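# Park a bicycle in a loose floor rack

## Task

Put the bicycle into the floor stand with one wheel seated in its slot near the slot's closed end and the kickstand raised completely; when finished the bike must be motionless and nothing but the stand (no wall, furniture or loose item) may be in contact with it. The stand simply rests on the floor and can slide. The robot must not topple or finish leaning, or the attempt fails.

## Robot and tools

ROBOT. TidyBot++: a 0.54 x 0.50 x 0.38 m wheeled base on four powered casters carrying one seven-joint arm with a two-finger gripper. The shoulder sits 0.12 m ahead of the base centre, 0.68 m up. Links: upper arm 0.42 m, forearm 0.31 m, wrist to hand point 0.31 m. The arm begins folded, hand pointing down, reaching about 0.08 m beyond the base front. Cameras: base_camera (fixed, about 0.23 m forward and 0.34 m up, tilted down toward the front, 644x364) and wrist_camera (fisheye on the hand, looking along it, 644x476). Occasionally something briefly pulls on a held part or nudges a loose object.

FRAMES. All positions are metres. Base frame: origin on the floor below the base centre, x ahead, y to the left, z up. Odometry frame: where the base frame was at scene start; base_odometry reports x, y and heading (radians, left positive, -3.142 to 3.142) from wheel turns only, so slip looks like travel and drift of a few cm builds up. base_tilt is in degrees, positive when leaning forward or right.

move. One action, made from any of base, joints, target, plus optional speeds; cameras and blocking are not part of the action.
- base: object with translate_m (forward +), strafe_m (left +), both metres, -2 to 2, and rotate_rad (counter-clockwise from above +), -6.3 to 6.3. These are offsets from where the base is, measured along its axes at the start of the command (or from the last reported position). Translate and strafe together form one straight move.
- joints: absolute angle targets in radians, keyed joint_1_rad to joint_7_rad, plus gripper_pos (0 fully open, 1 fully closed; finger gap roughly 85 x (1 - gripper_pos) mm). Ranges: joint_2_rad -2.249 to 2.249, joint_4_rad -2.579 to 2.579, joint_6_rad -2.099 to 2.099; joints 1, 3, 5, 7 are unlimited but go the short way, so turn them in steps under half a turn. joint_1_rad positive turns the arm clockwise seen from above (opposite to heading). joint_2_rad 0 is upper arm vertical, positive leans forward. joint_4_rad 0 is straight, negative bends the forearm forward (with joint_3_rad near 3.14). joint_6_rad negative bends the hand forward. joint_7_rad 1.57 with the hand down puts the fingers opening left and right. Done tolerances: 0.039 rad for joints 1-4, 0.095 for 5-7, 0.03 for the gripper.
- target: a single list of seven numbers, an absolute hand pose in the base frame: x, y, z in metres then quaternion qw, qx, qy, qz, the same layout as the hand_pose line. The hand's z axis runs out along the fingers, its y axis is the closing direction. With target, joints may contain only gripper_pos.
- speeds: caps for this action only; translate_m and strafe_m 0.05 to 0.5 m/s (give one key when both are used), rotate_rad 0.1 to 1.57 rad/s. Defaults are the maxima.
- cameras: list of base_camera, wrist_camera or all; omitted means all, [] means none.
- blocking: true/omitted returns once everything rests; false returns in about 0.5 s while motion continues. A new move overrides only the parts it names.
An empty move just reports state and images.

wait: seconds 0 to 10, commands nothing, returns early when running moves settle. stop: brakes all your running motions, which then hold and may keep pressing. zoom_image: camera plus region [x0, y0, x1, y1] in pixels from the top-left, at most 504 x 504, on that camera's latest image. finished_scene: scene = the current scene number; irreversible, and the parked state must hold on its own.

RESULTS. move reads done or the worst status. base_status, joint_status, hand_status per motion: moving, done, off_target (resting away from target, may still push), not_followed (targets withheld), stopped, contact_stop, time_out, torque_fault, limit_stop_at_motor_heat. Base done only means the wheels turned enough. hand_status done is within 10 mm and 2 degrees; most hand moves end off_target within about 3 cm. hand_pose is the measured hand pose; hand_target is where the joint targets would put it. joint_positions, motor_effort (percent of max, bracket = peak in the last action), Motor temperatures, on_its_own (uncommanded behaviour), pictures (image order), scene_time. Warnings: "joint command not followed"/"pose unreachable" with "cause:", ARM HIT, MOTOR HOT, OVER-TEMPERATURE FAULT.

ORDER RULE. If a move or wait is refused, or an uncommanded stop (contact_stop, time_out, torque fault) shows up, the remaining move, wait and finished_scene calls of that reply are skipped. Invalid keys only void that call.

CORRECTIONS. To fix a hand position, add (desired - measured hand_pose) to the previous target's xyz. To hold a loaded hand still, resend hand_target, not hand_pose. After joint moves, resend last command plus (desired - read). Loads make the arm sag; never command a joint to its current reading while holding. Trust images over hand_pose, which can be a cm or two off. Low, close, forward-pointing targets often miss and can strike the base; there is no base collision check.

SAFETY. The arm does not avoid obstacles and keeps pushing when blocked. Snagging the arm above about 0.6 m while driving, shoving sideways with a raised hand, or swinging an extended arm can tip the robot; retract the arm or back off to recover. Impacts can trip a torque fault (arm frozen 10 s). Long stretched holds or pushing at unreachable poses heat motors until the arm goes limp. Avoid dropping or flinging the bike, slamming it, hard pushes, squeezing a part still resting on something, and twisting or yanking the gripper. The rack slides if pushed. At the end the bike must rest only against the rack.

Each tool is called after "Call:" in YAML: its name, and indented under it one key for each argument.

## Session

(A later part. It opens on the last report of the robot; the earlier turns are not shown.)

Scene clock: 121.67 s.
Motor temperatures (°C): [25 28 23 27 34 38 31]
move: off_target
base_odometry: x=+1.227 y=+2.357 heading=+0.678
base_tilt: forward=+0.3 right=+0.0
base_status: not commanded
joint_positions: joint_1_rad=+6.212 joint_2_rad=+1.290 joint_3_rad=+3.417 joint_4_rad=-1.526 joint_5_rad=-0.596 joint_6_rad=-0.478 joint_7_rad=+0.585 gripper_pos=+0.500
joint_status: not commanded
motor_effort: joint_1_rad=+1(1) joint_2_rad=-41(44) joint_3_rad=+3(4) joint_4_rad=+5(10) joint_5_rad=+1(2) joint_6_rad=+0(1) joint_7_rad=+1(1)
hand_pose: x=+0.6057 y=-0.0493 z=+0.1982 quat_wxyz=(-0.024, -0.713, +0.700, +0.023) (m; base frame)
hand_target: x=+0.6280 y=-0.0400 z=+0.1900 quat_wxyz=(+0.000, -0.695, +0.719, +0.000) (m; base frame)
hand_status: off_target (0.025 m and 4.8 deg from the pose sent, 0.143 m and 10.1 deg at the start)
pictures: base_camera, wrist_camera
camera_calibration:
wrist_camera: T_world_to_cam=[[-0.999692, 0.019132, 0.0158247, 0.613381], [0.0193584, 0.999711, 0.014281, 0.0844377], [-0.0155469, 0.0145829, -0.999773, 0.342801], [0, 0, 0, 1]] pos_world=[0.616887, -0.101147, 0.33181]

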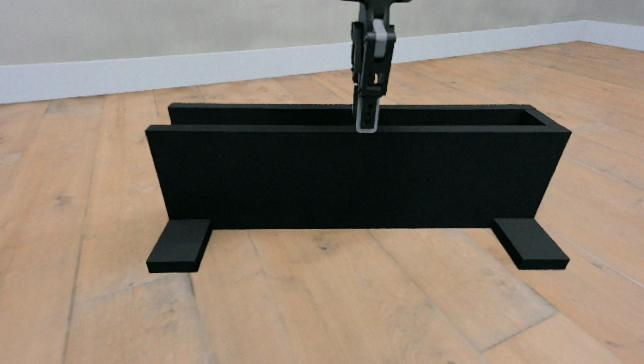

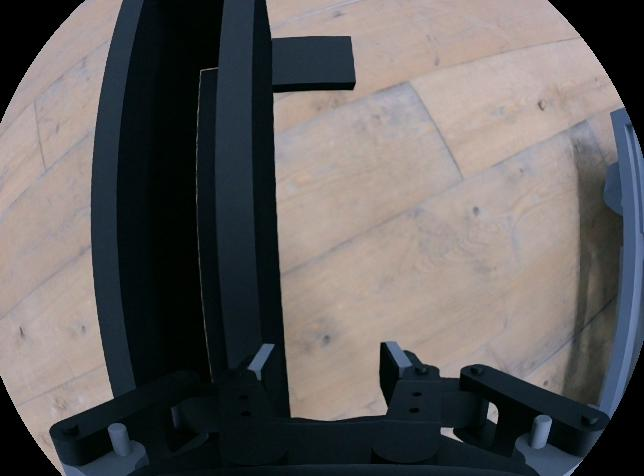

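Call:
move:
  target: [0.664, -0.035, 0.185, 0, 0.695, -0.719, 0]
  cameras: ["wrist_camera", "base_camera"]

Scene clock: 123.17 s.
Motor temperatures (°C): [25 28 23 27 34 38 31]
move: off_target
base_odometry: x=+1.227 y=+2.357 heading=+0.678
base_tilt: forward=+0.2 right=+0.0
base_status: not commanded
joint_positions: joint_1_rad=+6.208 joint_2_rad=+1.317 joint_3_rad=+3.417 joint_4_rad=-1.373 joint_5_rad=-0.597 joint_6_rad=-0.478 joint_7_rad=+0.506 gripper_pos=+0.500
joint_status: not commanded
motor_effort: joint_1_rad=+1(1) joint_2_rad=-43(44) joint_3_rad=+3(4) joint_4_rad=+8(9) joint_5_rad=+1(2) joint_6_rad=+1(1) joint_7_rad=+1(1)
hand_pose: x=+0.6833 y=-0.0435 z=+0.2017 quat_wxyz=(+0.018, -0.700, +0.713, -0.021) (m; base frame)
hand_target: x=+0.6640 y=-0.0350 z=+0.1850 quat_wxyz=(+0.000, -0.695, +0.719, +0.000) (m; base frame)
hand_status: off_target (0.027 m and 3.3 deg from the pose sent, 0.061 m and 4.8 deg at the start)
pictures: base_camera, wrist_camera
camera_calibration:
wrist_camera: T_world_to_cam=[[-0.992969, 0.0544256, -0.105124, 0.712095], [0.0530108, 0.998462, 0.0162079, 0.0536501], [0.105844, 0.0105212, -0.994327, 0.263278], [0, 0, 0, 1]] pos_world=[0.676378, -0.0950938, 0.335773]

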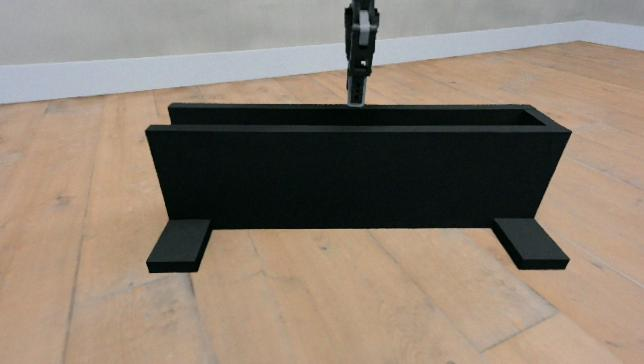

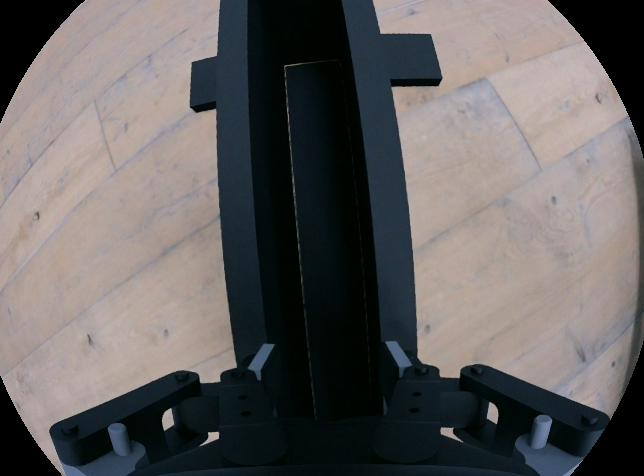

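Call:
move:
  target: [0.664, -0.035, 0.12, 0, 0.695, -0.719, 0]
  base: {"translate_m": -0.037}
  cameras: ["wrist_camera", "base_camera"]

Scene clock: 127.93 s.
Motor temperatures (°C): [25 28 23 27 34 38 31]
move: off_target
base_odometry: x=+1.198 y=+2.333 heading=+0.678
base_tilt: forward=+0.3 right=+0.0
base_status: done
joint_positions: joint_1_rad=+6.208 joint_2_rad=+1.469 joint_3_rad=+3.417 joint_4_rad=-1.263 joint_5_rad=-0.597 joint_6_rad=-0.478 joint_7_rad=+0.498 gripper_pos=+0.500
joint_status: not commanded
motor_effort: joint_1_rad=+1(2) joint_2_rad=-44(46) joint_3_rad=+4(4) joint_4_rad=+7(9) joint_5_rad=+1(2) joint_6_rad=+0(3) joint_7_rad=+1(1)
hand_pose: x=+0.6697 y=-0.0434 z=+0.1327 quat_wxyz=(-0.001, -0.708, +0.706, -0.008) (m; base frame)
hand_target: x=+0.6640 y=-0.0350 z=+0.1200 quat_wxyz=(+0.000, -0.695, +0.719, +0.000) (m; base frame)
hand_status: off_target (0.016 m and 2.3 deg from the pose sent, 0.084 m and 3.3 deg at the start)
pictures: base_camera, wrist_camera
camera_calibration:
wrist_camera: T_world_to_cam=[[-0.997639, 0.0323094, -0.0606015, 0.6876], [0.0320129, 0.99947, 0.00585686, 0.0707895], [0.0607586, 0.003903, -0.998145, 0.226472], [0, 0, 0, 1]] pos_world=[0.669951, -0.0938518, 0.267306]

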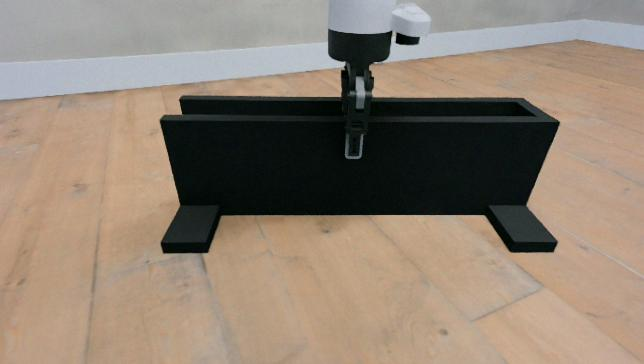

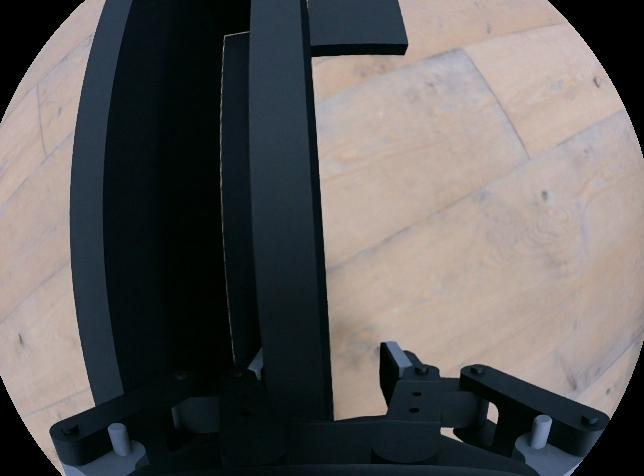

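Call:
move:
  base: {"translate_m": 0.01}
  cameras: []

Call:
move:
  joints: {"gripper_pos": 1.0}
  cameras: ["base_camera", "wrist_camera"]

Scene clock: 128.77 s.
Motor temperatures (°C): [25 28 23 27 34 38 31]
move: done
base_odometry: x=+1.206 y=+2.340 heading=+0.678
base_tilt: forward=+0.2 right=+0.0
base_status: done
joint_positions: joint_1_rad=+6.208 joint_2_rad=+1.469 joint_3_rad=+3.417 joint_4_rad=-1.257 joint_5_rad=-0.597 joint_6_rad=-0.478 joint_7_rad=+0.497 gripper_pos=+0.500
joint_status: not commanded
motor_effort: joint_1_rad=+1(2) joint_2_rad=-44(45) joint_3_rad=+3(4) joint_4_rad=+7(9) joint_5_rad=+0(2) joint_6_rad=+0(1) joint_7_rad=+1(1)
hand_pose: x=+0.6726 y=-0.0431 z=+0.1332 quat_wxyz=(+0.001, -0.709, +0.705, -0.009) (m; base frame)
hand_target: x=+0.6640 y=-0.0350 z=+0.1200 quat_wxyz=(+0.000, -0.695, +0.719, +0.000) (m; base frame)
hand_status: not commanded
pictures: none
No camera images: "cameras" was empty.

Scene clock: 129.60 s.
Motor temperatures (°C): [25 28 23 27 34 38 31]
move: off_target
base_odometry: x=+1.206 y=+2.340 heading=+0.678
base_tilt: forward=+0.2 right=+0.0
base_status: not commanded
joint_positions: joint_1_rad=+6.208 joint_2_rad=+1.469 joint_3_rad=+3.417 joint_4_rad=-1.258 joint_5_rad=-0.597 joint_6_rad=-0.478 joint_7_rad=+0.497 gripper_pos=+0.806
joint_status: gripper_pos off_target (ended at +0.806, target +1.000)
motor_effort: joint_1_rad=+2(2) joint_2_rad=-43(44) joint_3_rad=+3(4) joint_4_rad=+8(10) joint_5_rad=-1(2) joint_6_rad=+1(4) joint_7_rad=-1(1)
hand_pose: x=+0.6728 y=-0.0430 z=+0.1335 quat_wxyz=(+0.001, -0.709, +0.705, -0.009) (m; base frame)
hand_target: x=+0.6640 y=-0.0350 z=+0.1200 quat_wxyz=(+0.000, -0.695, +0.719, +0.000) (m; base frame)
hand_status: not commanded
pictures: base_camera, wrist_camera
camera_calibration:
wrist_camera: T_world_to_cam=[[-0.997346, 0.0314039, -0.0656875, 0.691192], [0.0310525, 0.999497, 0.00636384, 0.070931], [0.0658543, 0.00430719, -0.99782, 0.223677], [0, 0, 0, 1]] pos_world=[0.672425, -0.0935649, 0.268141]

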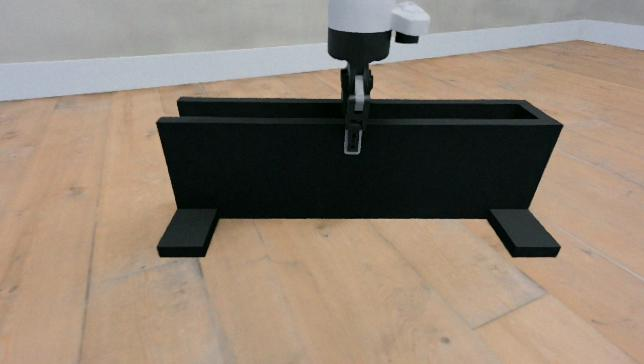

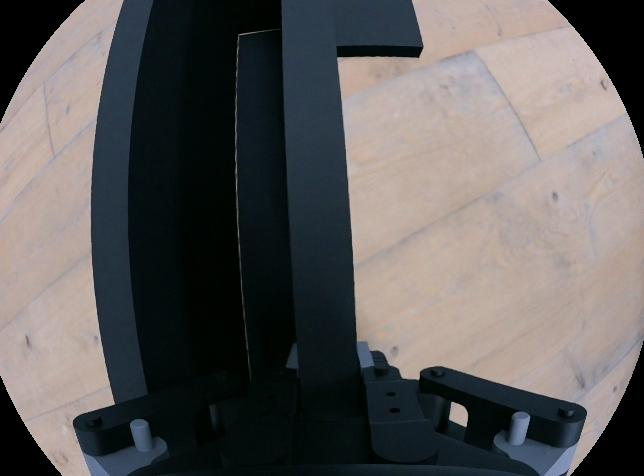

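Call:
move:
  base: {"translate_m": -0.15, "strafe_m": 0.12}
  speeds: {"translate_m": 0.2}
  cameras: ["base_camera"]

Scene clock: 131.73 s.
Motor temperatures (°C): [25 29 23 27 34 38 31]
move: done
base_odometry: x=+1.014 y=+2.339 heading=+0.678
base_tilt: forward=+0.2 right=+0.0
base_status: done
joint_positions: joint_1_rad=+6.216 joint_2_rad=+1.470 joint_3_rad=+3.417 joint_4_rad=-1.254 joint_5_rad=-0.597 joint_6_rad=-0.478 joint_7_rad=+0.495 gripper_pos=+0.806
joint_status: not commanded
motor_effort: joint_1_rad=+0(3) joint_2_rad=-42(46) joint_3_rad=+2(3) joint_4_rad=+9(10) joint_5_rad=+0(1) joint_6_rad=+3(3) joint_7_rad=+0(1)
hand_pose: x=+0.6742 y=-0.0472 z=+0.1334 quat_wxyz=(+0.002, -0.705, +0.709, -0.010) (m; base frame)
hand_target: x=+0.6640 y=-0.0350 z=+0.1200 quat_wxyz=(+0.000, -0.695, +0.719, +0.000) (m; base frame)
hand_status: not commanded
pictures: base_camera

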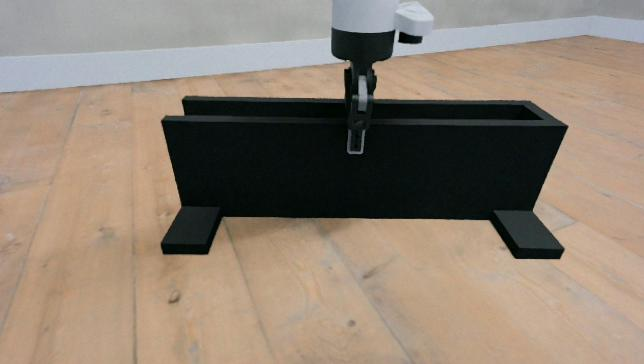

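Call:
move:
  base: {"translate_m": -0.784, "strafe_m": 0.645}
  speeds: {"translate_m": 0.35}
  cameras: ["base_camera"]

Call:
move:
  base: {"rotate_rad": -1.247}
  speeds: {"rotate_rad": 0.5}
  cameras: ["base_camera"]

Scene clock: 135.80 s.
Motor temperatures (°C): [25 29 23 27 34 38 31]
move: done
base_odometry: x=-0.001 y=+2.349 heading=+0.678
base_tilt: forward=+0.2 right=+0.0
base_status: done
joint_positions: joint_1_rad=+6.218 joint_2_rad=+1.471 joint_3_rad=+3.417 joint_4_rad=-1.249 joint_5_rad=-0.597 joint_6_rad=-0.478 joint_7_rad=+0.495 gripper_pos=+0.806
joint_status: not commanded
motor_effort: joint_1_rad=+1(3) joint_2_rad=-42(46) joint_3_rad=+3(4) joint_4_rad=+8(9) joint_5_rad=+0(2) joint_6_rad=+3(4) joint_7_rad=+0(1)
hand_pose: x=+0.6762 y=-0.0483 z=+0.1334 quat_wxyz=(+0.003, -0.705, +0.709, -0.011) (m; base frame)
hand_target: x=+0.6640 y=-0.0350 z=+0.1200 quat_wxyz=(+0.000, -0.695, +0.719, +0.000) (m; base frame)
hand_status: not commanded
pictures: base_camera

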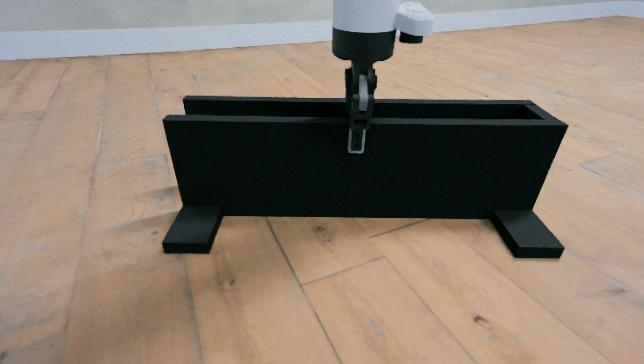

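Scene clock: 138.93 s.
Motor temperatures (°C): [25 29 23 27 34 38 31]
move: done
base_odometry: x=-0.001 y=+2.349 heading=-0.569
base_tilt: forward=+0.2 right=+0.0
base_status: done
joint_positions: joint_1_rad=+6.214 joint_2_rad=+1.468 joint_3_rad=+3.395 joint_4_rad=-1.249 joint_5_rad=-0.597 joint_6_rad=-0.478 joint_7_rad=+0.495 gripper_pos=+0.806
joint_status: not commanded
motor_effort: joint_1_rad=+0(12) joint_2_rad=-43(43) joint_3_rad=+0(9) joint_4_rad=+8(9) joint_5_rad=-1(2) joint_6_rad=+1(5) joint_7_rad=+1(1)
hand_pose: x=+0.6770 y=-0.0323 z=+0.1334 quat_wxyz=(+0.011, -0.707, +0.707, -0.004) (m; base frame)
hand_target: x=+0.6640 y=-0.0350 z=+0.1200 quat_wxyz=(+0.000, -0.695, +0.719, +0.000) (m; base frame)
hand_status: not commanded
pictures: base_camera

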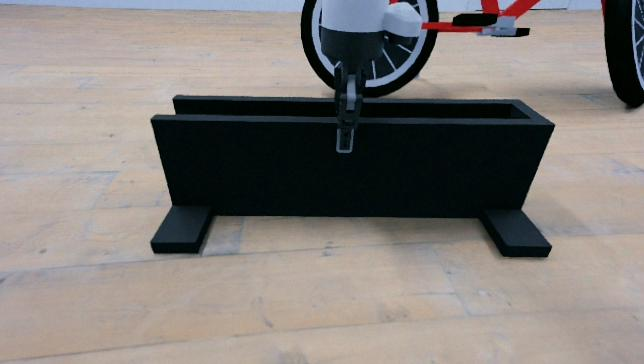

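Call:
move:
  base: {"strafe_m": -1.1}
  speeds: {"strafe_m": 0.35}
  cameras: ["base_camera"]

Scene clock: 145.23 s.
Motor temperatures (°C): [25 29 23 27 34 38 31]
move: done
base_odometry: x=-0.594 y=+1.422 heading=-0.569
base_tilt: forward=+0.3 right=+0.0
base_status: done
joint_positions: joint_1_rad=+6.199 joint_2_rad=+1.468 joint_3_rad=+3.389 joint_4_rad=-1.249 joint_5_rad=-0.597 joint_6_rad=-0.478 joint_7_rad=+0.487 gripper_pos=+0.806
joint_status: not commanded
motor_effort: joint_1_rad=+2(10) joint_2_rad=-41(43) joint_3_rad=+2(8) joint_4_rad=+9(10) joint_5_rad=-1(2) joint_6_rad=+2(5) joint_7_rad=+1(2)
hand_pose: x=+0.6774 y=-0.0206 z=+0.1333 quat_wxyz=(+0.014, -0.710, +0.704, -0.002) (m; base frame)
hand_target: x=+0.6640 y=-0.0350 z=+0.1200 quat_wxyz=(+0.000, -0.695, +0.719, +0.000) (m; base frame)
hand_status: not commanded
pictures: base_camera

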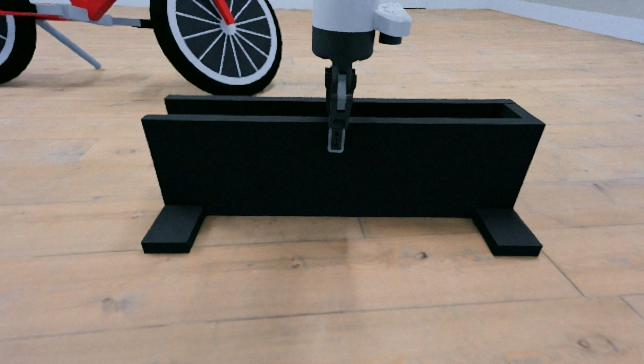

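Call:
move:
  base: {"strafe_m": -0.36}
  speeds: {"strafe_m": 0.35}
  cameras: []

Call:
move:
  base: {"rotate_rad": -0.07}
  cameras: ["base_camera"]

Call:
move:
  base: {"translate_m": 0.4}
  speeds: {"translate_m": 0.3}
  cameras: ["base_camera"]

Scene clock: 147.67 s.
Motor temperatures (°C): [25 29 23 27 34 38 31]
move: done
base_odometry: x=-0.788 y=+1.119 heading=-0.570
base_tilt: forward=+0.3 right=+0.0
base_status: done
joint_positions: joint_1_rad=+6.199 joint_2_rad=+1.468 joint_3_rad=+3.389 joint_4_rad=-1.249 joint_5_rad=-0.597 joint_6_rad=-0.478 joint_7_rad=+0.486 gripper_pos=+0.806
joint_status: not commanded
motor_effort: joint_1_rad=+2(9) joint_2_rad=-41(41) joint_3_rad=+2(7) joint_4_rad=+9(9) joint_5_rad=-1(2) joint_6_rad=+3(4) joint_7_rad=+1(2)
hand_pose: x=+0.6774 y=-0.0203 z=+0.1333 quat_wxyz=(+0.014, -0.710, +0.704, -0.002) (m; base frame)
hand_target: x=+0.6640 y=-0.0350 z=+0.1200 quat_wxyz=(+0.000, -0.695, +0.719, +0.000) (m; base frame)
hand_status: not commanded
pictures: none
No camera images: "cameras" was empty.

Scene clock: 148.53 s.
Motor temperatures (°C): [25 29 23 27 34 38 31]
move: done
base_odometry: x=-0.788 y=+1.118 heading=-0.640
base_tilt: forward=+0.2 right=+0.0
base_status: done
joint_positions: joint_1_rad=+6.205 joint_2_rad=+1.468 joint_3_rad=+3.393 joint_4_rad=-1.249 joint_5_rad=-0.597 joint_6_rad=-0.478 joint_7_rad=+0.486 gripper_pos=+0.806
joint_status: not commanded
motor_effort: joint_1_rad=+1(9) joint_2_rad=-42(44) joint_3_rad=+1(7) joint_4_rad=+9(9) joint_5_rad=-1(2) joint_6_rad=+2(4) joint_7_rad=+1(1)
hand_pose: x=+0.6772 y=-0.0261 z=+0.1334 quat_wxyz=(+0.012, -0.707, +0.707, -0.003) (m; base frame)
hand_target: x=+0.6640 y=-0.0350 z=+0.1200 quat_wxyz=(+0.000, -0.695, +0.719, +0.000) (m; base frame)
hand_status: not commanded
pictures: base_camera

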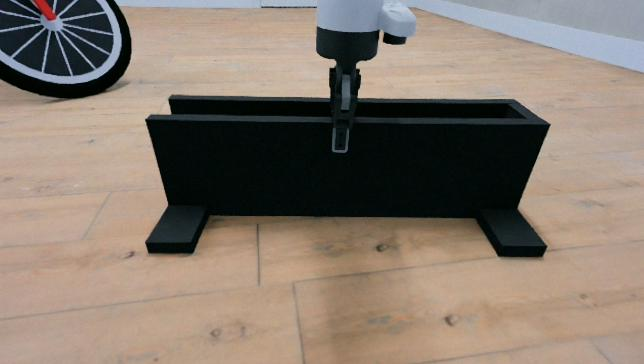

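Scene clock: 150.67 s.
Motor temperatures (°C): [25 29 23 27 34 38 31]
move: done
base_odometry: x=-0.467 y=+0.879 heading=-0.640
base_tilt: forward=+0.3 right=+0.0
base_status: done
joint_positions: joint_1_rad=+6.205 joint_2_rad=+1.465 joint_3_rad=+3.394 joint_4_rad=-1.262 joint_5_rad=-0.597 joint_6_rad=-0.479 joint_7_rad=+0.486 gripper_pos=+0.806
joint_status: not commanded
motor_effort: joint_1_rad=+0(4) joint_2_rad=-41(45) joint_3_rad=-1(3) joint_4_rad=+9(12) joint_5_rad=-2(3) joint_6_rad=+1(6) joint_7_rad=+1(1)
hand_pose: x=+0.6711 y=-0.0275 z=+0.1334 quat_wxyz=(+0.008, -0.706, +0.708, +0.000) (m; base frame)
hand_target: x=+0.6640 y=-0.0350 z=+0.1200 quat_wxyz=(+0.000, -0.695, +0.719, +0.000) (m; base frame)
hand_status: not commanded
pictures: base_camera

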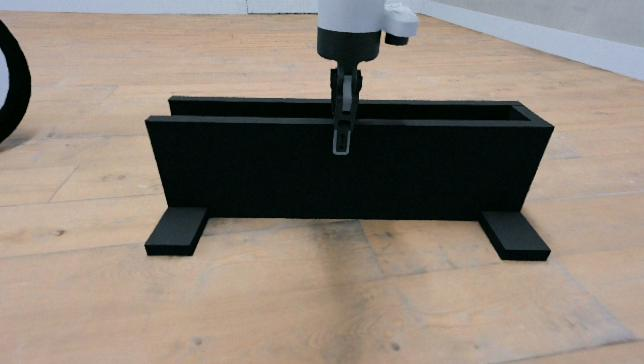

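Call:
move:
  joints: {"gripper_pos": 0.55}
  cameras: []

Call:
move:
  target: [0.655, -0.035, 0.32, 0, 0.695, -0.719, 0]
  cameras: ["base_camera"]

Call:
move:
  joints: {"joint_1_rad": -0.9, "joint_2_rad": -0.366, "joint_3_rad": 3.111, "joint_4_rad": -2.54, "joint_5_rad": 0.018, "joint_6_rad": -0.2, "joint_7_rad": 1.539, "gripper_pos": 0}
  cameras: ["base_camera", "wrist_camera"]

Scene clock: 151.73 s.
Motor temperatures (°C): [25 29 23 27 34 38 31]
move: done
base_odometry: x=-0.467 y=+0.879 heading=-0.640
base_tilt: forward=+0.3 right=+0.0
base_status: not commanded
joint_positions: joint_1_rad=+6.205 joint_2_rad=+1.468 joint_3_rad=+3.394 joint_4_rad=-1.259 joint_5_rad=-0.597 joint_6_rad=-0.479 joint_7_rad=+0.486 gripper_pos=+0.550
joint_status: all done
motor_effort: joint_1_rad=+1(1) joint_2_rad=-44(46) joint_3_rad=+3(3) joint_4_rad=+8(10) joint_5_rad=+2(2) joint_6_rad=+0(1) joint_7_rad=+1(1)
hand_pose: x=+0.6712 y=-0.0275 z=+0.1323 quat_wxyz=(+0.008, -0.706, +0.708, +0.000) (m; base frame)
hand_target: x=+0.6640 y=-0.0350 z=+0.1200 quat_wxyz=(+0.000, -0.695, +0.719, +0.000) (m; base frame)
hand_status: not commanded
pictures: none
No camera images: "cameras" was empty.

Scene clock: 153.40 s.
Motor temperatures (°C): [25 29 23 27 34 38 31]
move: off_target
base_odometry: x=-0.467 y=+0.879 heading=-0.640
base_tilt: forward=+0.3 right=-0.1
base_status: not commanded
joint_positions: joint_1_rad=+6.176 joint_2_rad=+1.057 joint_3_rad=+3.446 joint_4_rad=-1.509 joint_5_rad=-0.547 joint_6_rad=-0.570 joint_7_rad=+0.462 gripper_pos=+0.550
joint_status: not commanded
motor_effort: joint_1_rad=+1(1) joint_2_rad=-42(47) joint_3_rad=+3(4) joint_4_rad=+10(11) joint_5_rad=+1(2) joint_6_rad=+0(1) joint_7_rad=+1(1)
hand_pose: x=+0.6872 y=-0.0302 z=+0.3243 quat_wxyz=(+0.039, -0.695, +0.717, -0.026) (m; base frame)
hand_target: x=+0.6550 y=-0.0350 z=+0.3200 quat_wxyz=(+0.000, -0.695, +0.719, +0.000) (m; base frame)
hand_status: off_target (0.033 m and 5.4 deg from the pose sent, 0.189 m and 2.1 deg at the start)
pictures: base_camera

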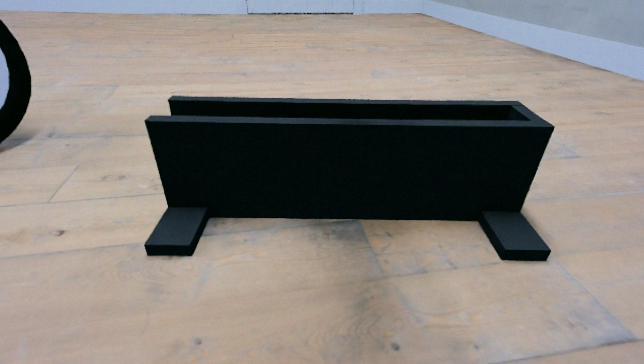

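Scene clock: 156.37 s.
Motor temperatures (°C): [25 29 23 27 34 38 31]
move: done
base_odometry: x=-0.467 y=+0.879 heading=-0.640
base_tilt: forward=+0.2 right=+0.0
base_status: not commanded
joint_positions: joint_1_rad=+5.401 joint_2_rad=-0.351 joint_3_rad=+3.138 joint_4_rad=-2.526 joint_5_rad=-0.034 joint_6_rad=-0.278 joint_7_rad=+1.491 gripper_pos=+0.000
joint_status: all done
motor_effort: joint_1_rad=+1(3) joint_2_rad=-4(44) joint_3_rad=+0(4) joint_4_rad=+18(19) joint_5_rad=+1(2) joint_6_rad=+5(6) joint_7_rad=+1(2)
hand_pose: x=+0.3130 y=+0.2439 z=+0.6579 quat_wxyz=(+0.165, -0.871, -0.356, -0.294) (m; base frame)
hand_target: x=+0.3130 y=+0.2596 z=+0.6722 quat_wxyz=(+0.164, -0.831, -0.411, -0.337) (m; base frame)
hand_status: not commanded
pictures: base_camera, wrist_camera
camera_calibration:
wrist_camera: T_world_to_cam=[[0.71569, -0.684296, -0.139738, 0.0448969], [-0.604981, -0.507434, -0.613603, 0.766477], [0.348978, 0.523688, -0.777152, 0.408867], [0, 0, 0, 1]] pos_world=[0.288886, 0.205541, 0.794338]

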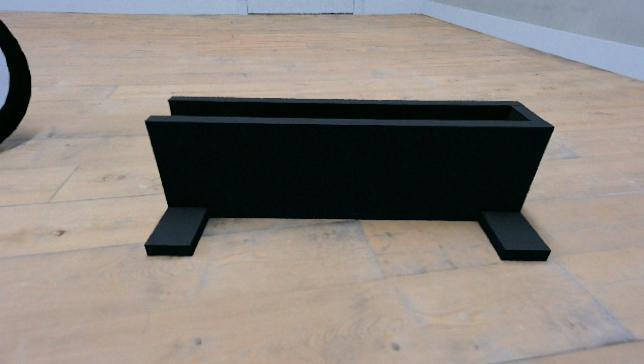

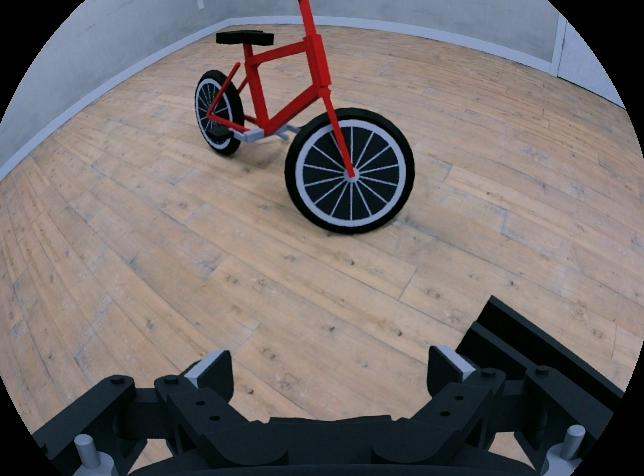

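Call:
move:
  base: {"strafe_m": 0.2}
  joints: {"joint_6_rad": 0.4, "joint_1_rad": -0.8}
  cameras: ["base_camera", "wrist_camera"]

Call:
zoom_image:
  camera: "wrist_camera"
  region: [200, 80, 500, 380]

Scene clock: 158.47 s.
Motor temperatures (°C): [25 29 23 27 34 38 31]
move: done
base_odometry: x=-0.347 y=+1.040 heading=-0.640
base_tilt: forward=+0.2 right=+0.0
base_status: done
joint_positions: joint_1_rad=+5.470 joint_2_rad=-0.355 joint_3_rad=+3.134 joint_4_rad=-2.536 joint_5_rad=-0.032 joint_6_rad=+0.320 joint_7_rad=+1.493 gripper_pos=+0.000
joint_status: all done
motor_effort: joint_1_rad=+1(1) joint_2_rad=-5(7) joint_3_rad=+0(1) joint_4_rad=+19(21) joint_5_rad=+1(2) joint_6_rad=+8(8) joint_7_rad=+1(1)
hand_pose: x=+0.3993 y=+0.2985 z=+0.8071 quat_wxyz=(+0.263, -0.752, -0.277, -0.536) (m; base frame)
hand_target: x=+0.3942 y=+0.3078 z=+0.8333 quat_wxyz=(+0.257, -0.710, -0.312, -0.577) (m; base frame)
hand_status: not commanded
pictures: base_camera, wrist_camera
camera_calibration:
wrist_camera: T_world_to_cam=[[0.72176, -0.67626, -0.147426, 0.0426576], [-0.307339, -0.122287, -0.94371, 0.970542], [0.620165, 0.726442, -0.296103, -0.0909854], [0, 0, 0, 1]] pos_world=[0.323923, 0.213628, 0.895258]

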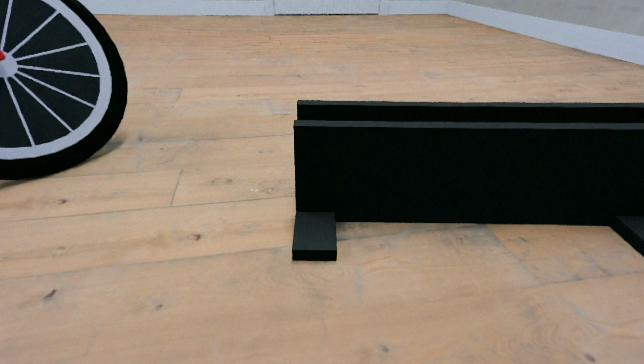

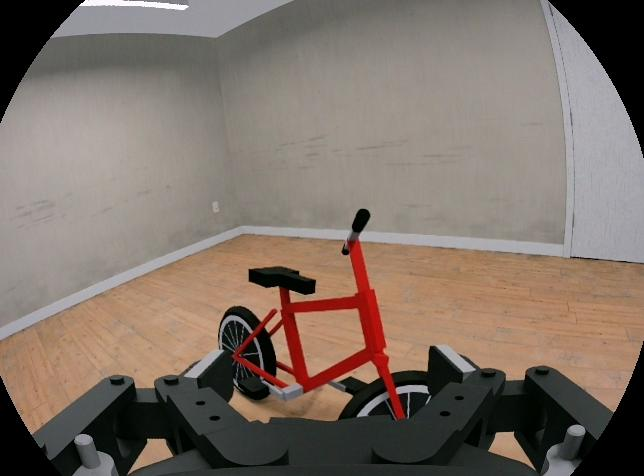

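Scaled by 1.680.

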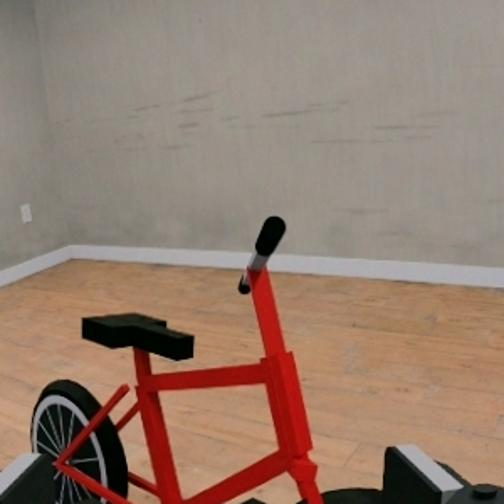

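Call:
move:
  base: {"strafe_m": 0.75, "translate_m": 0.18}
  joints: {"joint_6_rad": 0.1, "joint_1_rad": 0}
  speeds: {"strafe_m": 0.35}
  cameras: ["base_camera", "wrist_camera"]

Call:
zoom_image:
  camera: "wrist_camera"
  region: [100, 100, 500, 400]

Scene clock: 163.00 s.
Motor temperatures (°C): [25 29 23 27 34 38 31]
move: done
base_odometry: x=+0.245 y=+1.534 heading=-0.640
base_tilt: forward=+0.2 right=+0.0
base_status: done
joint_positions: joint_1_rad=+6.267 joint_2_rad=-0.359 joint_3_rad=+3.131 joint_4_rad=-2.536 joint_5_rad=-0.032 joint_6_rad=+0.164 joint_7_rad=+1.493 gripper_pos=+0.000
joint_status: all done
motor_effort: joint_1_rad=+1(2) joint_2_rad=-5(6) joint_3_rad=+0(2) joint_4_rad=+19(20) joint_5_rad=+1(2) joint_6_rad=+7(10) joint_7_rad=+1(1)
hand_pose: x=+0.5106 y=+0.0105 z=+0.7635 quat_wxyz=(+0.032, -0.844, +0.035, -0.534) (m; base frame)
hand_target: x=+0.4995 y=+0.0135 z=+0.7461 quat_wxyz=(+0.007, -0.861, -0.010, -0.509) (m; base frame)
hand_status: not commanded
pictures: base_camera, wrist_camera
camera_calibration:
wrist_camera: T_world_to_cam=[[0.00558502, -0.989137, -0.14689, 0.129733], [-0.442057, 0.129318, -0.887616, 0.951762], [0.89697, 0.0698912, -0.436533, 0.00913773], [0, 0, 0, 1]] pos_world=[0.411812, 0.00460496, 0.867845]

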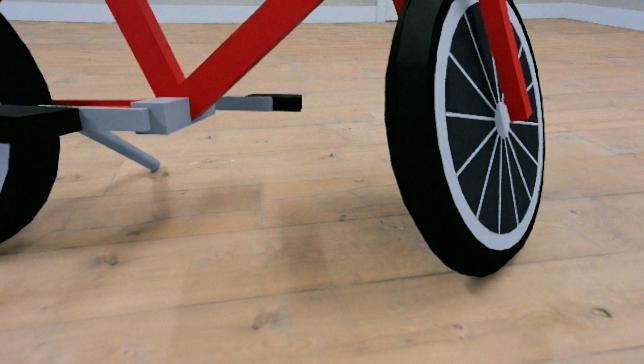

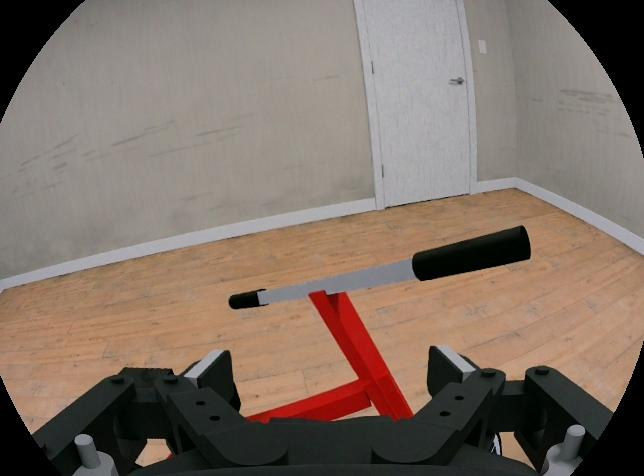

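Scaled by 1.260.

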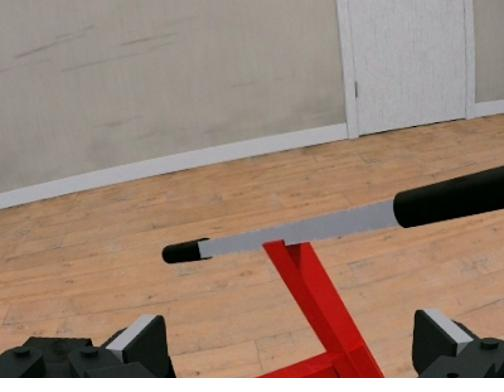

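Call:
move:
  base: {"translate_m": 0.08}
  cameras: []

Call:
move:
  target: [0.6, 0.02, 0.74, 0, 0.917, 0.399, 0]
  cameras: ["base_camera", "wrist_camera"]

Scene clock: 164.80 s.
Motor temperatures (°C): [25 29 23 27 34 38 31]
move: done
base_odometry: x=+0.310 y=+1.486 heading=-0.640
base_tilt: forward=+0.2 right=+0.0
base_status: done
joint_positions: joint_1_rad=+6.267 joint_2_rad=-0.359 joint_3_rad=+3.131 joint_4_rad=-2.536 joint_5_rad=-0.032 joint_6_rad=+0.161 joint_7_rad=+1.493 gripper_pos=+0.000
joint_status: not commanded
motor_effort: joint_1_rad=+1(1) joint_2_rad=-5(8) joint_3_rad=+0(1) joint_4_rad=+19(20) joint_5_rad=+1(2) joint_6_rad=+7(8) joint_7_rad=+1(1)
hand_pose: x=+0.5102 y=+0.0105 z=+0.7627 quat_wxyz=(+0.032, -0.845, +0.035, -0.533) (m; base frame)
hand_target: x=+0.4995 y=+0.0135 z=+0.7461 quat_wxyz=(+0.007, -0.861, -0.010, -0.509) (m; base frame)
hand_status: not commanded
pictures: none
No camera images: "cameras" was empty.

Scene clock: 167.80 s.
Motor temperatures (°C): [25 29 23 27 34 38 31]
move: off_target
base_odometry: x=+0.310 y=+1.486 heading=-0.640
base_tilt: forward=+0.2 right=+0.0
base_status: not commanded
joint_positions: joint_1_rad=+6.298 joint_2_rad=+0.387 joint_3_rad=+3.052 joint_4_rad=-1.226 joint_5_rad=-0.004 joint_6_rad=-1.446 joint_7_rad=+2.267 gripper_pos=+0.000
joint_status: not commanded
motor_effort: joint_1_rad=+1(1) joint_2_rad=-31(31) joint_3_rad=-1(1) joint_4_rad=+17(20) joint_5_rad=+0(2) joint_6_rad=+1(8) joint_7_rad=+1(1)
hand_pose: x=+0.6153 y=+0.0343 z=+0.7492 quat_wxyz=(+0.005, -0.927, -0.372, -0.046) (m; base frame)
hand_target: x=+0.6000 y=+0.0200 z=+0.7400 quat_wxyz=(+0.000, -0.917, -0.399, +0.000) (m; base frame)
hand_status: off_target (0.023 m and 6.2 deg from the pose sent, 0.093 m and 80.9 deg at the start)
pictures: base_camera, wrist_camera
camera_calibration:
wrist_camera: T_world_to_cam=[[0.666389, -0.745043, -0.0289287, -0.352774], [-0.744815, -0.663396, -0.0718063, 0.584516], [0.0343076, 0.0693974, -0.996999, 0.858001], [0, 0, 0, 1]] pos_world=[0.641004, 0.0653909, 0.887193]

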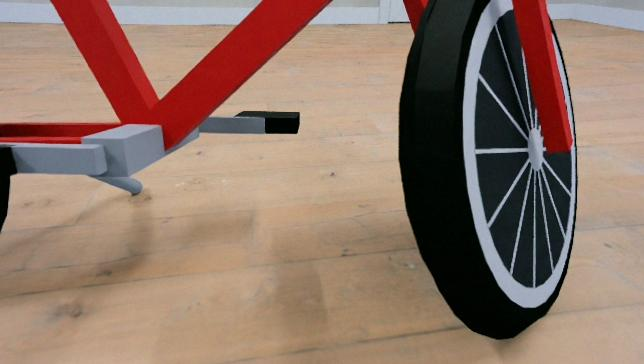

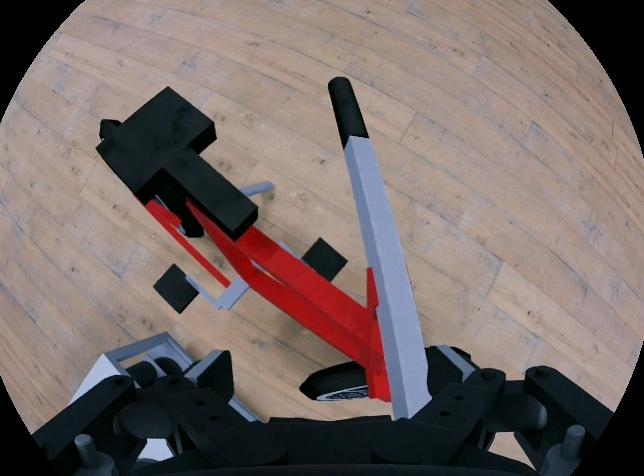

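Call:
move:
  target: [0.636, -0.007, 0.70, 0, 0.891, 0.454, 0]
  cameras: ["wrist_camera"]

Scene clock: 169.73 s.
Motor temperatures (°C): [25 29 23 27 34 38 31]
move: off_target
base_odometry: x=+0.310 y=+1.486 heading=-0.640
base_tilt: forward=+0.2 right=+0.0
base_status: not commanded
joint_positions: joint_1_rad=+6.366 joint_2_rad=+0.501 joint_3_rad=+3.027 joint_4_rad=-1.192 joint_5_rad=+0.020 joint_6_rad=-1.448 joint_7_rad=+2.430 gripper_pos=+0.000
joint_status: not commanded
motor_effort: joint_1_rad=+1(2) joint_2_rad=-34(37) joint_3_rad=-2(2) joint_4_rad=+17(18) joint_5_rad=+1(1) joint_6_rad=+0(1) joint_7_rad=+1(1)
hand_pose: x=+0.6323 y=+0.0030 z=+0.7032 quat_wxyz=(+0.015, -0.905, -0.426, -0.009) (m; base frame)
hand_target: x=+0.6360 y=-0.0070 z=+0.7000 quat_wxyz=(+0.000, -0.891, -0.454, +0.000) (m; base frame)
hand_status: off_target (0.011 m and 4.1 deg from the pose sent, 0.067 m and 11.6 deg at the start)
pictures: wrist_camera
camera_calibration:
wrist_camera: T_world_to_cam=[[0.745602, -0.662571, -0.071257, -0.409272], [-0.664783, -0.746962, -0.0105032, 0.479618], [-0.0462671, 0.0552017, -0.997403, 0.865027], [0, 0, 0, 1]] pos_world=[0.664018, 0.0393341, 0.838655]

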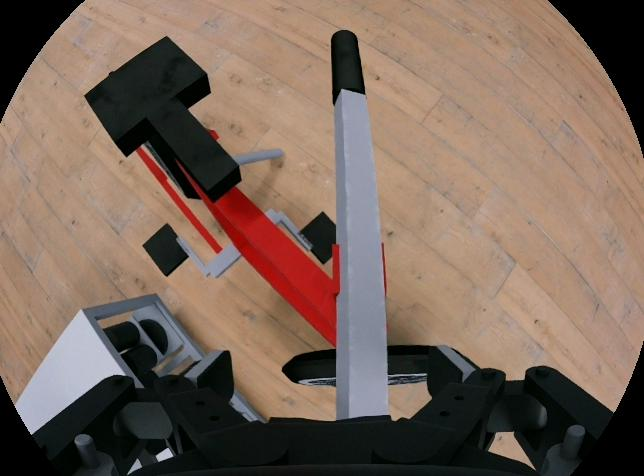

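Call:
move:
  target: [0.651, -0.02, 0.642, 0, 0.891, 0.454, 0]
  cameras: ["wrist_camera"]

Scene clock: 170.83 s.
Motor temperatures (°C): [25 29 23 27 34 38 31]
move: off_target
base_odometry: x=+0.310 y=+1.486 heading=-0.640
base_tilt: forward=+0.3 right=+0.0
base_status: not commanded
joint_positions: joint_1_rad=+6.393 joint_2_rad=+0.568 joint_3_rad=+3.015 joint_4_rad=-1.246 joint_5_rad=+0.036 joint_6_rad=-1.369 joint_7_rad=+2.443 gripper_pos=+0.000
joint_status: not commanded
motor_effort: joint_1_rad=+1(2) joint_2_rad=-35(39) joint_3_rad=-1(2) joint_4_rad=+16(18) joint_5_rad=+0(1) joint_6_rad=-1(1) joint_7_rad=+1(1)
hand_pose: x=+0.6364 y=-0.0093 z=+0.6521 quat_wxyz=(+0.023, -0.905, -0.425, +0.010) (m; base frame)
hand_target: x=+0.6510 y=-0.0200 z=+0.6420 quat_wxyz=(+0.000, -0.891, -0.454, +0.000) (m; base frame)
hand_status: off_target (0.021 m and 4.7 deg from the pose sent, 0.068 m and 4.1 deg at the start)
pictures: wrist_camera
camera_calibration:
wrist_camera: T_world_to_cam=[[0.741219, -0.663692, -0.10054, -0.402255], [-0.665583, -0.7461, 0.0182741, 0.45439], [-0.0871409, 0.0533724, -0.994765, 0.839218], [0, 0, 0, 1]] pos_world=[0.673724, 0.0272558, 0.786079]

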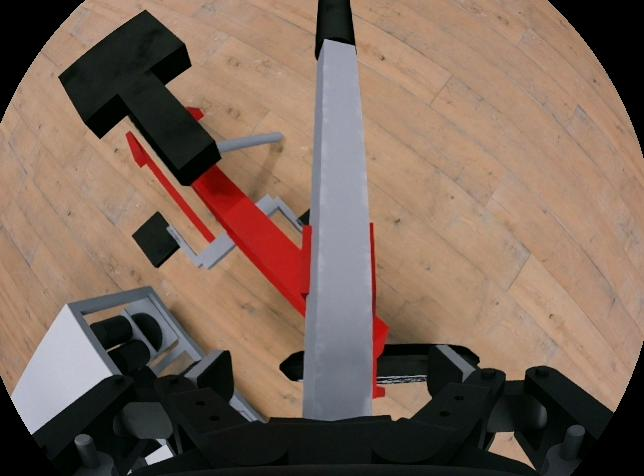

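Call:
move:
  target: [0.651, -0.02, 0.632, 0, 0.891, 0.454, 0]
  cameras: []

Call:
move:
  joints: {"gripper_pos": 1.0}
  cameras: ["wrist_camera", "base_camera"]

Scene clock: 171.57 s.
Motor temperatures (°C): [25 29 23 27 34 38 31]
move: off_target
base_odometry: x=+0.310 y=+1.486 heading=-0.640
base_tilt: forward=+0.2 right=+0.0
base_status: not commanded
joint_positions: joint_1_rad=+6.394 joint_2_rad=+0.568 joint_3_rad=+3.014 joint_4_rad=-1.265 joint_5_rad=+0.039 joint_6_rad=-1.346 joint_7_rad=+2.443 gripper_pos=+0.000
joint_status: not commanded
motor_effort: joint_1_rad=+1(1) joint_2_rad=-35(36) joint_3_rad=-2(2) joint_4_rad=+17(17) joint_5_rad=+0(2) joint_6_rad=+0(1) joint_7_rad=+1(1)
hand_pose: x=+0.6361 y=-0.0092 z=+0.6461 quat_wxyz=(+0.021, -0.905, -0.426, +0.009) (m; base frame)
hand_target: x=+0.6510 y=-0.0200 z=+0.6320 quat_wxyz=(+0.000, -0.891, -0.454, +0.000) (m; base frame)
hand_status: off_target (0.023 m and 4.5 deg from the pose sent, 0.027 m and 4.7 deg at the start)
pictures: none
No camera images: "cameras" was empty.

Scene clock: 172.67 s.
Motor temperatures (°C): [25 29 23 27 34 38 31]
move: off_target
base_odometry: x=+0.310 y=+1.486 heading=-0.640
base_tilt: forward=+0.3 right=-0.1
base_status: not commanded
joint_positions: joint_1_rad=+6.397 joint_2_rad=+0.569 joint_3_rad=+3.010 joint_4_rad=-1.265 joint_5_rad=+0.041 joint_6_rad=-1.345 joint_7_rad=+2.443 gripper_pos=+0.759
joint_status: gripper_pos off_target (ended at +0.759, target +1.000)
motor_effort: joint_1_rad=+0(1) joint_2_rad=-36(37) joint_3_rad=-1(3) joint_4_rad=+16(18) joint_5_rad=+4(6) joint_6_rad=+0(2) joint_7_rad=+2(3)
hand_pose: x=+0.6365 y=-0.0100 z=+0.6460 quat_wxyz=(+0.021, -0.905, -0.426, +0.008) (m; base frame)
hand_target: x=+0.6510 y=-0.0200 z=+0.6320 quat_wxyz=(+0.000, -0.891, -0.454, +0.000) (m; base frame)
hand_status: not commanded
pictures: base_camera, wrist_camera
camera_calibration:
wrist_camera: T_world_to_cam=[[0.743183, -0.662207, -0.095713, -0.407765], [-0.663996, -0.747557, 0.0163644, 0.454224], [-0.0823875, 0.0513913, -0.995274, 0.830411], [0, 0, 0, 1]] pos_world=[0.673063, 0.026858, 0.780025]

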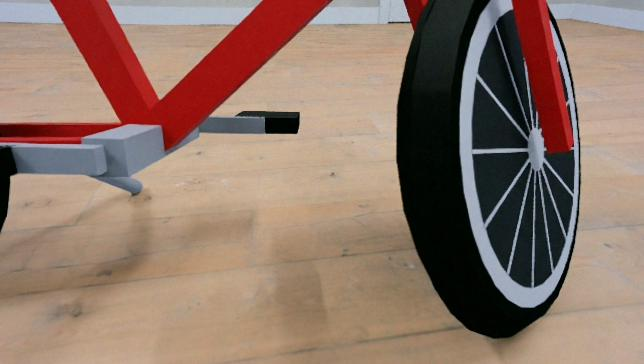

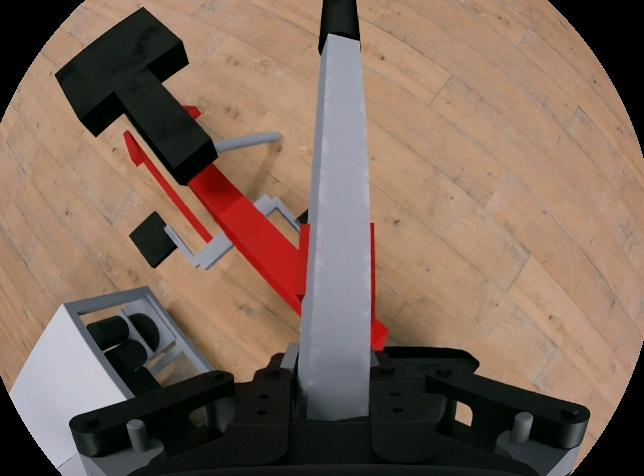

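Call:
move:
  target: [0.644, -0.012, 0.634, 0, 0.9455, 0.3256, 0]
  cameras: ["wrist_camera", "base_camera"]

Scene clock: 173.70 s.
Motor temperatures (°C): [25 29 23 27 34 38 31]
move: off_target
base_odometry: x=+0.310 y=+1.486 heading=-0.640
base_tilt: forward=+0.3 right=+0.0
base_status: not commanded
joint_positions: joint_1_rad=+6.375 joint_2_rad=+0.560 joint_3_rad=+3.023 joint_4_rad=-1.284 joint_5_rad=+0.041 joint_6_rad=-1.345 joint_7_rad=+2.235 gripper_pos=+0.776
joint_status: not commanded
motor_effort: joint_1_rad=+0(2) joint_2_rad=-33(36) joint_3_rad=-1(2) joint_4_rad=+15(17) joint_5_rad=+3(5) joint_6_rad=+1(1) joint_7_rad=+1(2)
hand_pose: x=+0.6297 y=-0.0041 z=+0.6446 quat_wxyz=(+0.018, -0.942, -0.335, +0.017) (m; base frame)
hand_target: x=+0.6440 y=-0.0120 z=+0.6340 quat_wxyz=(+0.000, -0.946, -0.326, +0.000) (m; base frame)
hand_status: off_target (0.019 m and 3.1 deg from the pose sent, 0.014 m and 12.7 deg at the start)
pictures: base_camera, wrist_camera
camera_calibration:
wrist_camera: T_world_to_cam=[[0.599166, -0.794936, -0.0952731, -0.309121], [-0.795744, -0.604402, 0.0385951, 0.523391], [-0.0882638, 0.0526882, -0.994703, 0.831521], [0, 0, 0, 1]] pos_world=[0.675094, 0.0267954, 0.777465]

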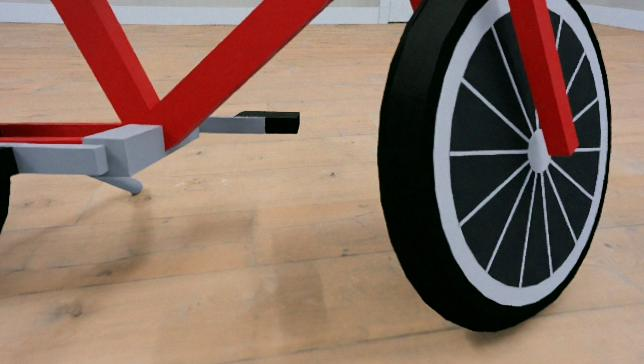

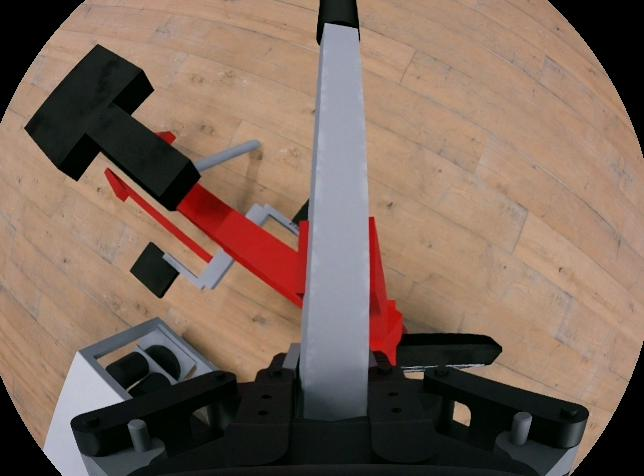

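Call:
move:
  target: [0.639, -0.002, 0.634, 0, 0.983, 0.182, 0]
  cameras: []

Call:
move:
  target: [0.637, 0.008, 0.634, 0, 0.999, 0.04, 0]
  cameras: ["wrist_camera", "base_camera"]

Scene clock: 174.87 s.
Motor temperatures (°C): [25 29 23 27 34 38 31]
move: off_target
base_odometry: x=+0.310 y=+1.486 heading=-0.640
base_tilt: forward=+0.3 right=+0.0
base_status: not commanded
joint_positions: joint_1_rad=+6.321 joint_2_rad=+0.548 joint_3_rad=+3.069 joint_4_rad=-1.309 joint_5_rad=+0.036 joint_6_rad=-1.338 joint_7_rad=+1.975 gripper_pos=+0.788
joint_status: not commanded
motor_effort: joint_1_rad=+2(2) joint_2_rad=-32(33) joint_3_rad=+0(1) joint_4_rad=+16(16) joint_5_rad=-1(5) joint_6_rad=+0(2) joint_7_rad=-1(1)
hand_pose: x=+0.6228 y=+0.0040 z=+0.6424 quat_wxyz=(+0.006, -0.976, -0.218, +0.025) (m; base frame)
hand_target: x=+0.6390 y=-0.0020 z=+0.6340 quat_wxyz=(+0.000, -0.983, -0.182, +0.000) (m; base frame)
hand_status: off_target (0.019 m and 5.1 deg from the pose sent, 0.014 m and 18.4 deg at the start)
pictures: none
No camera images: "cameras" was empty.

Scene clock: 175.93 s.
Motor temperatures (°C): [25 29 23 27 34 38 31]
move: off_target
base_odometry: x=+0.310 y=+1.486 heading=-0.640
base_tilt: forward=+0.2 right=+0.0
base_status: not commanded
joint_positions: joint_1_rad=+6.258 joint_2_rad=+0.542 joint_3_rad=+3.118 joint_4_rad=-1.327 joint_5_rad=+0.030 joint_6_rad=-1.336 joint_7_rad=+1.701 gripper_pos=+0.790
joint_status: not commanded
motor_effort: joint_1_rad=+3(4) joint_2_rad=-32(33) joint_3_rad=+1(2) joint_4_rad=+16(18) joint_5_rad=-1(3) joint_6_rad=+1(3) joint_7_rad=-2(2)
hand_pose: x=+0.6162 y=+0.0152 z=+0.6396 quat_wxyz=(-0.007, -0.995, -0.092, +0.032) (m; base frame)
hand_target: x=+0.6370 y=+0.0080 z=+0.6340 quat_wxyz=(+0.000, -0.999, -0.040, +0.000) (m; base frame)
hand_status: off_target (0.023 m and 7.0 deg from the pose sent, 0.017 m and 20.8 deg at the start)
pictures: base_camera, wrist_camera
camera_calibration:
wrist_camera: T_world_to_cam=[[0.143444, -0.98886, -0.0397527, -0.0379265], [-0.985781, -0.146319, 0.0826285, 0.606498], [-0.0875245, 0.0273349, -0.995787, 0.82492], [0, 0, 0, 1]] pos_world=[0.675515, 0.0286889, 0.769823]

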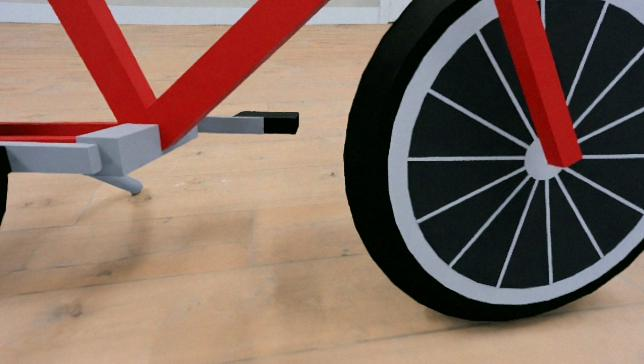

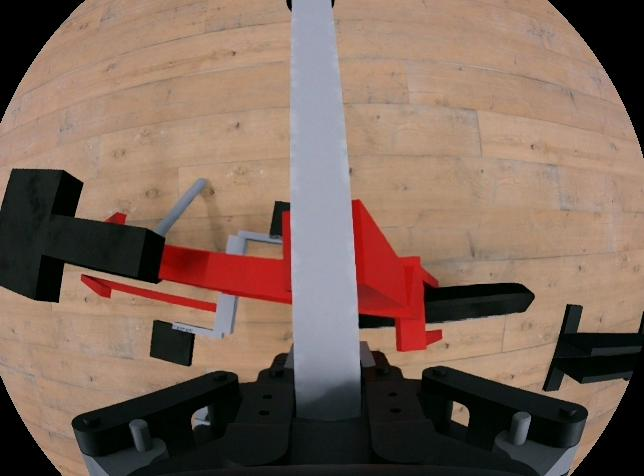

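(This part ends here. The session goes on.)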